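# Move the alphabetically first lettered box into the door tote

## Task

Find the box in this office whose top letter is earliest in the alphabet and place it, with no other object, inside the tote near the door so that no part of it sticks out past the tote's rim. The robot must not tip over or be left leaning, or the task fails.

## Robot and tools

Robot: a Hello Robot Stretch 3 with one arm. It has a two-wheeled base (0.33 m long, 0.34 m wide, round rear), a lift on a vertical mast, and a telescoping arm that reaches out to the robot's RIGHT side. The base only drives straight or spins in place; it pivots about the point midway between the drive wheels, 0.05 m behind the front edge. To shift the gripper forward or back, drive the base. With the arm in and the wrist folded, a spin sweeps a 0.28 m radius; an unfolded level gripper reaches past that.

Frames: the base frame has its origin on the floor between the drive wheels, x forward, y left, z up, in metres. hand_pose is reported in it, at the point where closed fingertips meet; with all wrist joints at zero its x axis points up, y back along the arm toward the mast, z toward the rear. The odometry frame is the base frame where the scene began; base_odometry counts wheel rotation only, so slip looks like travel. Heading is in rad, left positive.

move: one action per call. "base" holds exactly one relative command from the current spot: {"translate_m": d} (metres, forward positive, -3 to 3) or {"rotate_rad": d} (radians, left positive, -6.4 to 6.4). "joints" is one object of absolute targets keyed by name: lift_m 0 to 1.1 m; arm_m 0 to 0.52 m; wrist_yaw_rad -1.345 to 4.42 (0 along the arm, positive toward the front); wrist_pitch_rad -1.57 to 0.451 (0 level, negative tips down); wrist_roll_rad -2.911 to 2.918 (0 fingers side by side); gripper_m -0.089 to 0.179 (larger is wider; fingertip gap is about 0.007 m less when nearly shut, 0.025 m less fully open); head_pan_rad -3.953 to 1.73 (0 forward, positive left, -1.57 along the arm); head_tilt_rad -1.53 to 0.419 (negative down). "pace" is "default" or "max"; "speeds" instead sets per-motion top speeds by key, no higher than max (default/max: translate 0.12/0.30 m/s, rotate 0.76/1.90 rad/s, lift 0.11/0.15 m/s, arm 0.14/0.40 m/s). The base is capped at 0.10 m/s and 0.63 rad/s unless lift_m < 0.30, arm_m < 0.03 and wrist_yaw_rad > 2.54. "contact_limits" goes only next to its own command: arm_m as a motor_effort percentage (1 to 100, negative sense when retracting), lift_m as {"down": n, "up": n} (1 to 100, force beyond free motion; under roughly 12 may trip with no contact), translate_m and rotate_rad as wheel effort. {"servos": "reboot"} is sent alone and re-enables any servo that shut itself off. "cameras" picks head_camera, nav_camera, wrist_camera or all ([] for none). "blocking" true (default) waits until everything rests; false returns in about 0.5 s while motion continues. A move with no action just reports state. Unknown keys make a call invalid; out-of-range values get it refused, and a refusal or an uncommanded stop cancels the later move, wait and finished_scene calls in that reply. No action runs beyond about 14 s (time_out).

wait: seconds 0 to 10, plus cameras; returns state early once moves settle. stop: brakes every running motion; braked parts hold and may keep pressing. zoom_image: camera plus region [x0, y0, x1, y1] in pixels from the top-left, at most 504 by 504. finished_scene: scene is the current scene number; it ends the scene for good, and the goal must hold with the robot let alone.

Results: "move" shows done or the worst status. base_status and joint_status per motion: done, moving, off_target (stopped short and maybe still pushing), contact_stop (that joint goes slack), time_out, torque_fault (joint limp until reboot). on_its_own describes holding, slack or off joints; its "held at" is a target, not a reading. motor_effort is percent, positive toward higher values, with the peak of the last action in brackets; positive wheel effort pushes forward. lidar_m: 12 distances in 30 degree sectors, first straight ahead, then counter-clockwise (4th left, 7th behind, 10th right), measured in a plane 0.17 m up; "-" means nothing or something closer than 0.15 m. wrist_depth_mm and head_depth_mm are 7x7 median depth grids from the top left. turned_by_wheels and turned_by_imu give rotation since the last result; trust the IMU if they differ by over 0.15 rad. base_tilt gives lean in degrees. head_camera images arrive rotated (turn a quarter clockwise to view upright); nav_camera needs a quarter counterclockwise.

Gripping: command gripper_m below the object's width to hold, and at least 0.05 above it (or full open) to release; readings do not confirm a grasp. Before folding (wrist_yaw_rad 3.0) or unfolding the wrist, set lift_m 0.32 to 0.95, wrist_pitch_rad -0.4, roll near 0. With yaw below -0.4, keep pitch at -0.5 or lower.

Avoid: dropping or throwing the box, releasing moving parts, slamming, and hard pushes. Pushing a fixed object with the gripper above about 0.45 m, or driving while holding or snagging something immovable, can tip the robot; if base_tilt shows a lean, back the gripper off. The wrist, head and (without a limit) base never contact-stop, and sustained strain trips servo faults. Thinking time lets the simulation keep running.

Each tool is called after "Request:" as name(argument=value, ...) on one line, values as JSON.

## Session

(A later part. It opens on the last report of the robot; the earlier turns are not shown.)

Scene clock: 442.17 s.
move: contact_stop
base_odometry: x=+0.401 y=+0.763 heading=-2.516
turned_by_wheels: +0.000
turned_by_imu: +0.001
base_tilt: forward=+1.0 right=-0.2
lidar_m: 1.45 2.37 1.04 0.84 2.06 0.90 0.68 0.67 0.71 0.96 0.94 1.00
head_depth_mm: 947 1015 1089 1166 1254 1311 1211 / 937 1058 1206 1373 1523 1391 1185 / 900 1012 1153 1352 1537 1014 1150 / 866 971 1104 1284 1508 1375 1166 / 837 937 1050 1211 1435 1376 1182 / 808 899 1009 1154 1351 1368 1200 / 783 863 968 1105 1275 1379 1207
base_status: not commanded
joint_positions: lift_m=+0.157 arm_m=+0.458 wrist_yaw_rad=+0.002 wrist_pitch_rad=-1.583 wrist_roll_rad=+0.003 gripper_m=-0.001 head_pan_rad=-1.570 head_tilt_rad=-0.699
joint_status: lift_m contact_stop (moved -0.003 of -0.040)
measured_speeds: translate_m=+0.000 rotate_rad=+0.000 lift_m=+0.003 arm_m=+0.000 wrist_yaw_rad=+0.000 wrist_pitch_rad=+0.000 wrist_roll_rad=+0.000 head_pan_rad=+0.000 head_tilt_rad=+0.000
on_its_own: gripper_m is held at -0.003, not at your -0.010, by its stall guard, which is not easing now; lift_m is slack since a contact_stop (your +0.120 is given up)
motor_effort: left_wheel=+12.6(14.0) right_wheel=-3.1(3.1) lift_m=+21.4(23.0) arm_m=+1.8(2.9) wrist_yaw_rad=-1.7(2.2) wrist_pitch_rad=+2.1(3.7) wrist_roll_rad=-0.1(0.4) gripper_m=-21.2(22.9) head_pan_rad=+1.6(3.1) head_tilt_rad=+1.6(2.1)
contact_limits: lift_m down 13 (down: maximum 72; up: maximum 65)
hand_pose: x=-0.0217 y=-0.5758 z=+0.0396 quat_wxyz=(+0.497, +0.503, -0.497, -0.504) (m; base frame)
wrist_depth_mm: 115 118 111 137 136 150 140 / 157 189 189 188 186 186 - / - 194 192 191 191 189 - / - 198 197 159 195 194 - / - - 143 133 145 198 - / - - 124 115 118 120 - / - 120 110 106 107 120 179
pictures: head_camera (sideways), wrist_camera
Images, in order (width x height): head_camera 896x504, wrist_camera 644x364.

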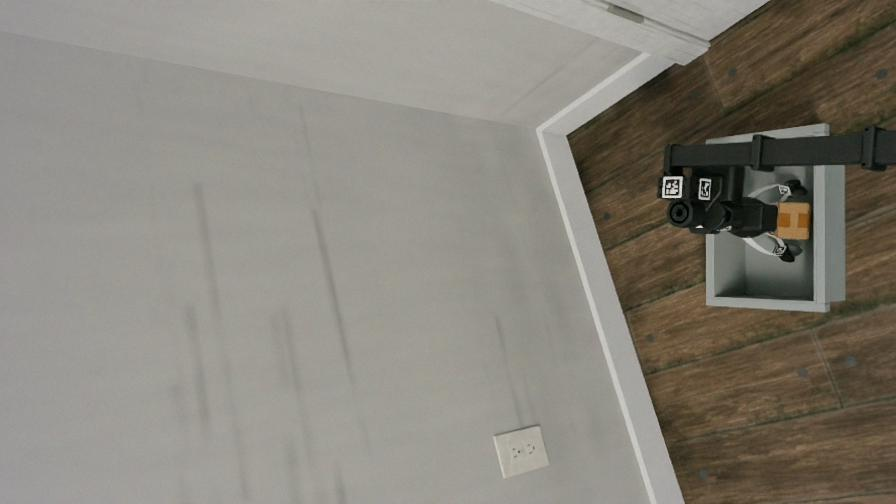

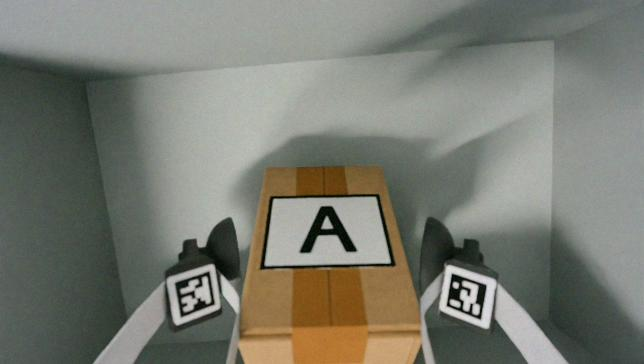

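Request:
move(joints={"gripper_m": 0.115}, cameras=["head_camera", "wrist_camera"])

Scene clock: 446.37 s.
move: done
base_odometry: x=+0.401 y=+0.763 heading=-2.516
turned_by_wheels: +0.000
turned_by_imu: +0.001
base_tilt: forward=+1.0 right=-0.1
lidar_m: 1.46 2.37 1.04 0.84 2.06 0.90 0.68 0.67 0.71 0.96 0.94 1.00
head_depth_mm: 945 1018 1089 1176 1252 1317 1207 / 933 1058 1212 1373 1510 1392 1185 / 900 1011 1157 1351 1551 1023 1153 / 870 968 1110 1282 1516 1391 1184 / 834 932 1056 1219 1441 1376 1183 / 810 896 1013 1152 1357 1376 1207 / 780 867 965 1097 1280 1371 1198
base_status: not commanded
joint_positions: lift_m=+0.157 arm_m=+0.458 wrist_yaw_rad=+0.002 wrist_pitch_rad=-1.571 wrist_roll_rad=+0.003 gripper_m=+0.115 head_pan_rad=-1.570 head_tilt_rad=-0.699
joint_status: all done
measured_speeds: all 0
on_its_own: lift_m is slack since a contact_stop (your +0.120 is given up)
motor_effort: left_wheel=+12.1(12.8) right_wheel=-3.3(3.8) lift_m=+25.3(25.8) arm_m=-5.1(5.1) wrist_yaw_rad=-1.5(1.9) wrist_pitch_rad=+0.0(2.1) wrist_roll_rad=-0.3(0.5) gripper_m=-0.3(84.7) head_pan_rad=+0.8(3.3) head_tilt_rad=+0.1(1.8)
contact_limits: lift_m down 13 (down: maximum 72; up: maximum 65)
hand_pose: x=-0.0217 y=-0.5789 z=+0.0398 quat_wxyz=(+0.500, +0.500, -0.500, -0.501) (m; base frame)
wrist_depth_mm: 109 112 109 130 131 143 135 / 148 177 189 188 186 186 - / - 193 192 192 191 189 - / - 197 196 177 194 194 - / - - 150 150 196 195 - / - 121 132 152 151 121 - / - 118 200 156 156 121 -
pictures: head_camera (sideways), wrist_camera
Images, in order (width x height): head_camera 896x504, wrist_camera 644x364.

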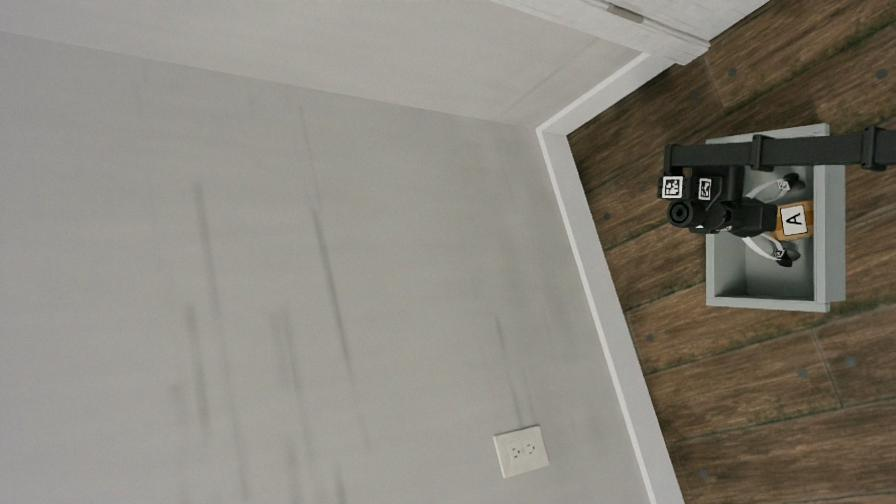

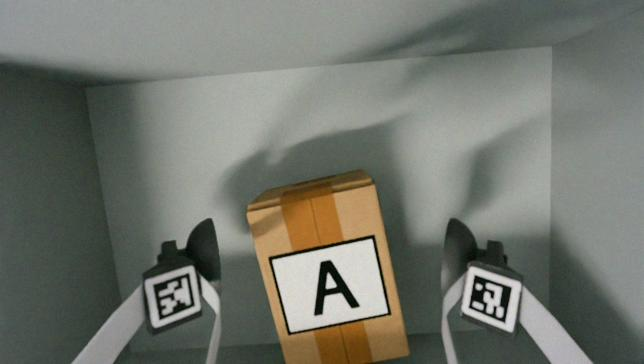

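Request:
move(joints={"lift_m": 0.4}, cameras=["head_camera", "wrist_camera"])

Scene clock: 457.67 s.
move: done
base_odometry: x=+0.401 y=+0.763 heading=-2.516
turned_by_wheels: +0.000
turned_by_imu: +0.001
base_tilt: forward=+0.9 right=-0.3
lidar_m: 1.46 2.36 1.04 0.84 2.06 0.90 0.68 0.67 0.71 0.96 0.94 1.01
head_depth_mm: 940 1016 1087 1174 1257 1316 1210 / 937 1057 1209 1377 1485 1328 650 / 902 1015 1155 1355 869 1293 1185 / 865 970 1104 1289 1494 1311 1179 / 835 935 1056 1223 1440 1380 1183 / 809 894 1002 1152 1355 1381 1199 / 783 867 969 1100 1274 1385 1195
base_status: not commanded
joint_positions: lift_m=+0.400 arm_m=+0.458 wrist_yaw_rad=+0.002 wrist_pitch_rad=-1.570 wrist_roll_rad=+0.003 gripper_m=+0.115 head_pan_rad=-1.570 head_tilt_rad=-0.699
joint_status: all done
measured_speeds: all 0
motor_effort: left_wheel=+12.2(12.6) right_wheel=-2.9(3.6) lift_m=+30.2(32.5) arm_m=-14.3(14.3) wrist_yaw_rad=-1.2(1.8) wrist_pitch_rad=+0.0(0.6) wrist_roll_rad=-0.3(0.5) gripper_m=-0.5(1.0) head_pan_rad=+1.9(3.5) head_tilt_rad=-2.4(2.4)
hand_pose: x=-0.0217 y=-0.5791 z=+0.2825 quat_wxyz=(+0.500, +0.500, -0.500, -0.500) (m; base frame)
wrist_depth_mm: 424 416 412 410 408 406 407 / 428 420 422 421 413 415 412 / 438 435 - - - 422 422 / 447 443 - 386 - 435 428 / 457 451 380 390 372 443 439 / 461 124 357 450 457 124 449 / 477 124 471 470 467 463 455
pictures: head_camera (sideways), wrist_camera
Images, in order (width x height): head_camera 896x504, wrist_camera 644x364.

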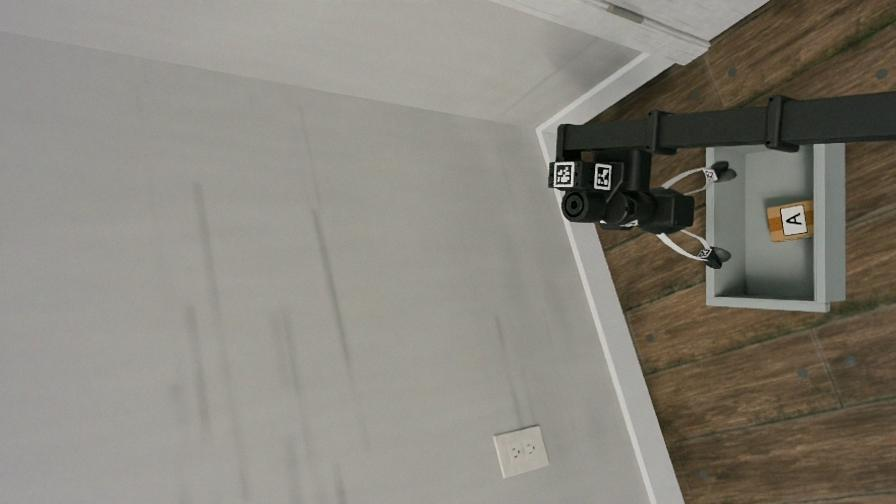

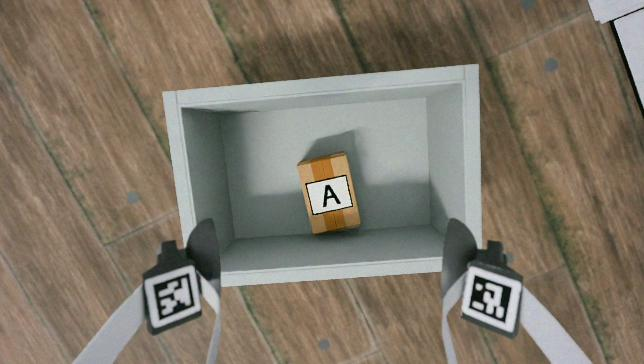

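Request:
finished_scene(scene=1)

The scene is finished: the task was done.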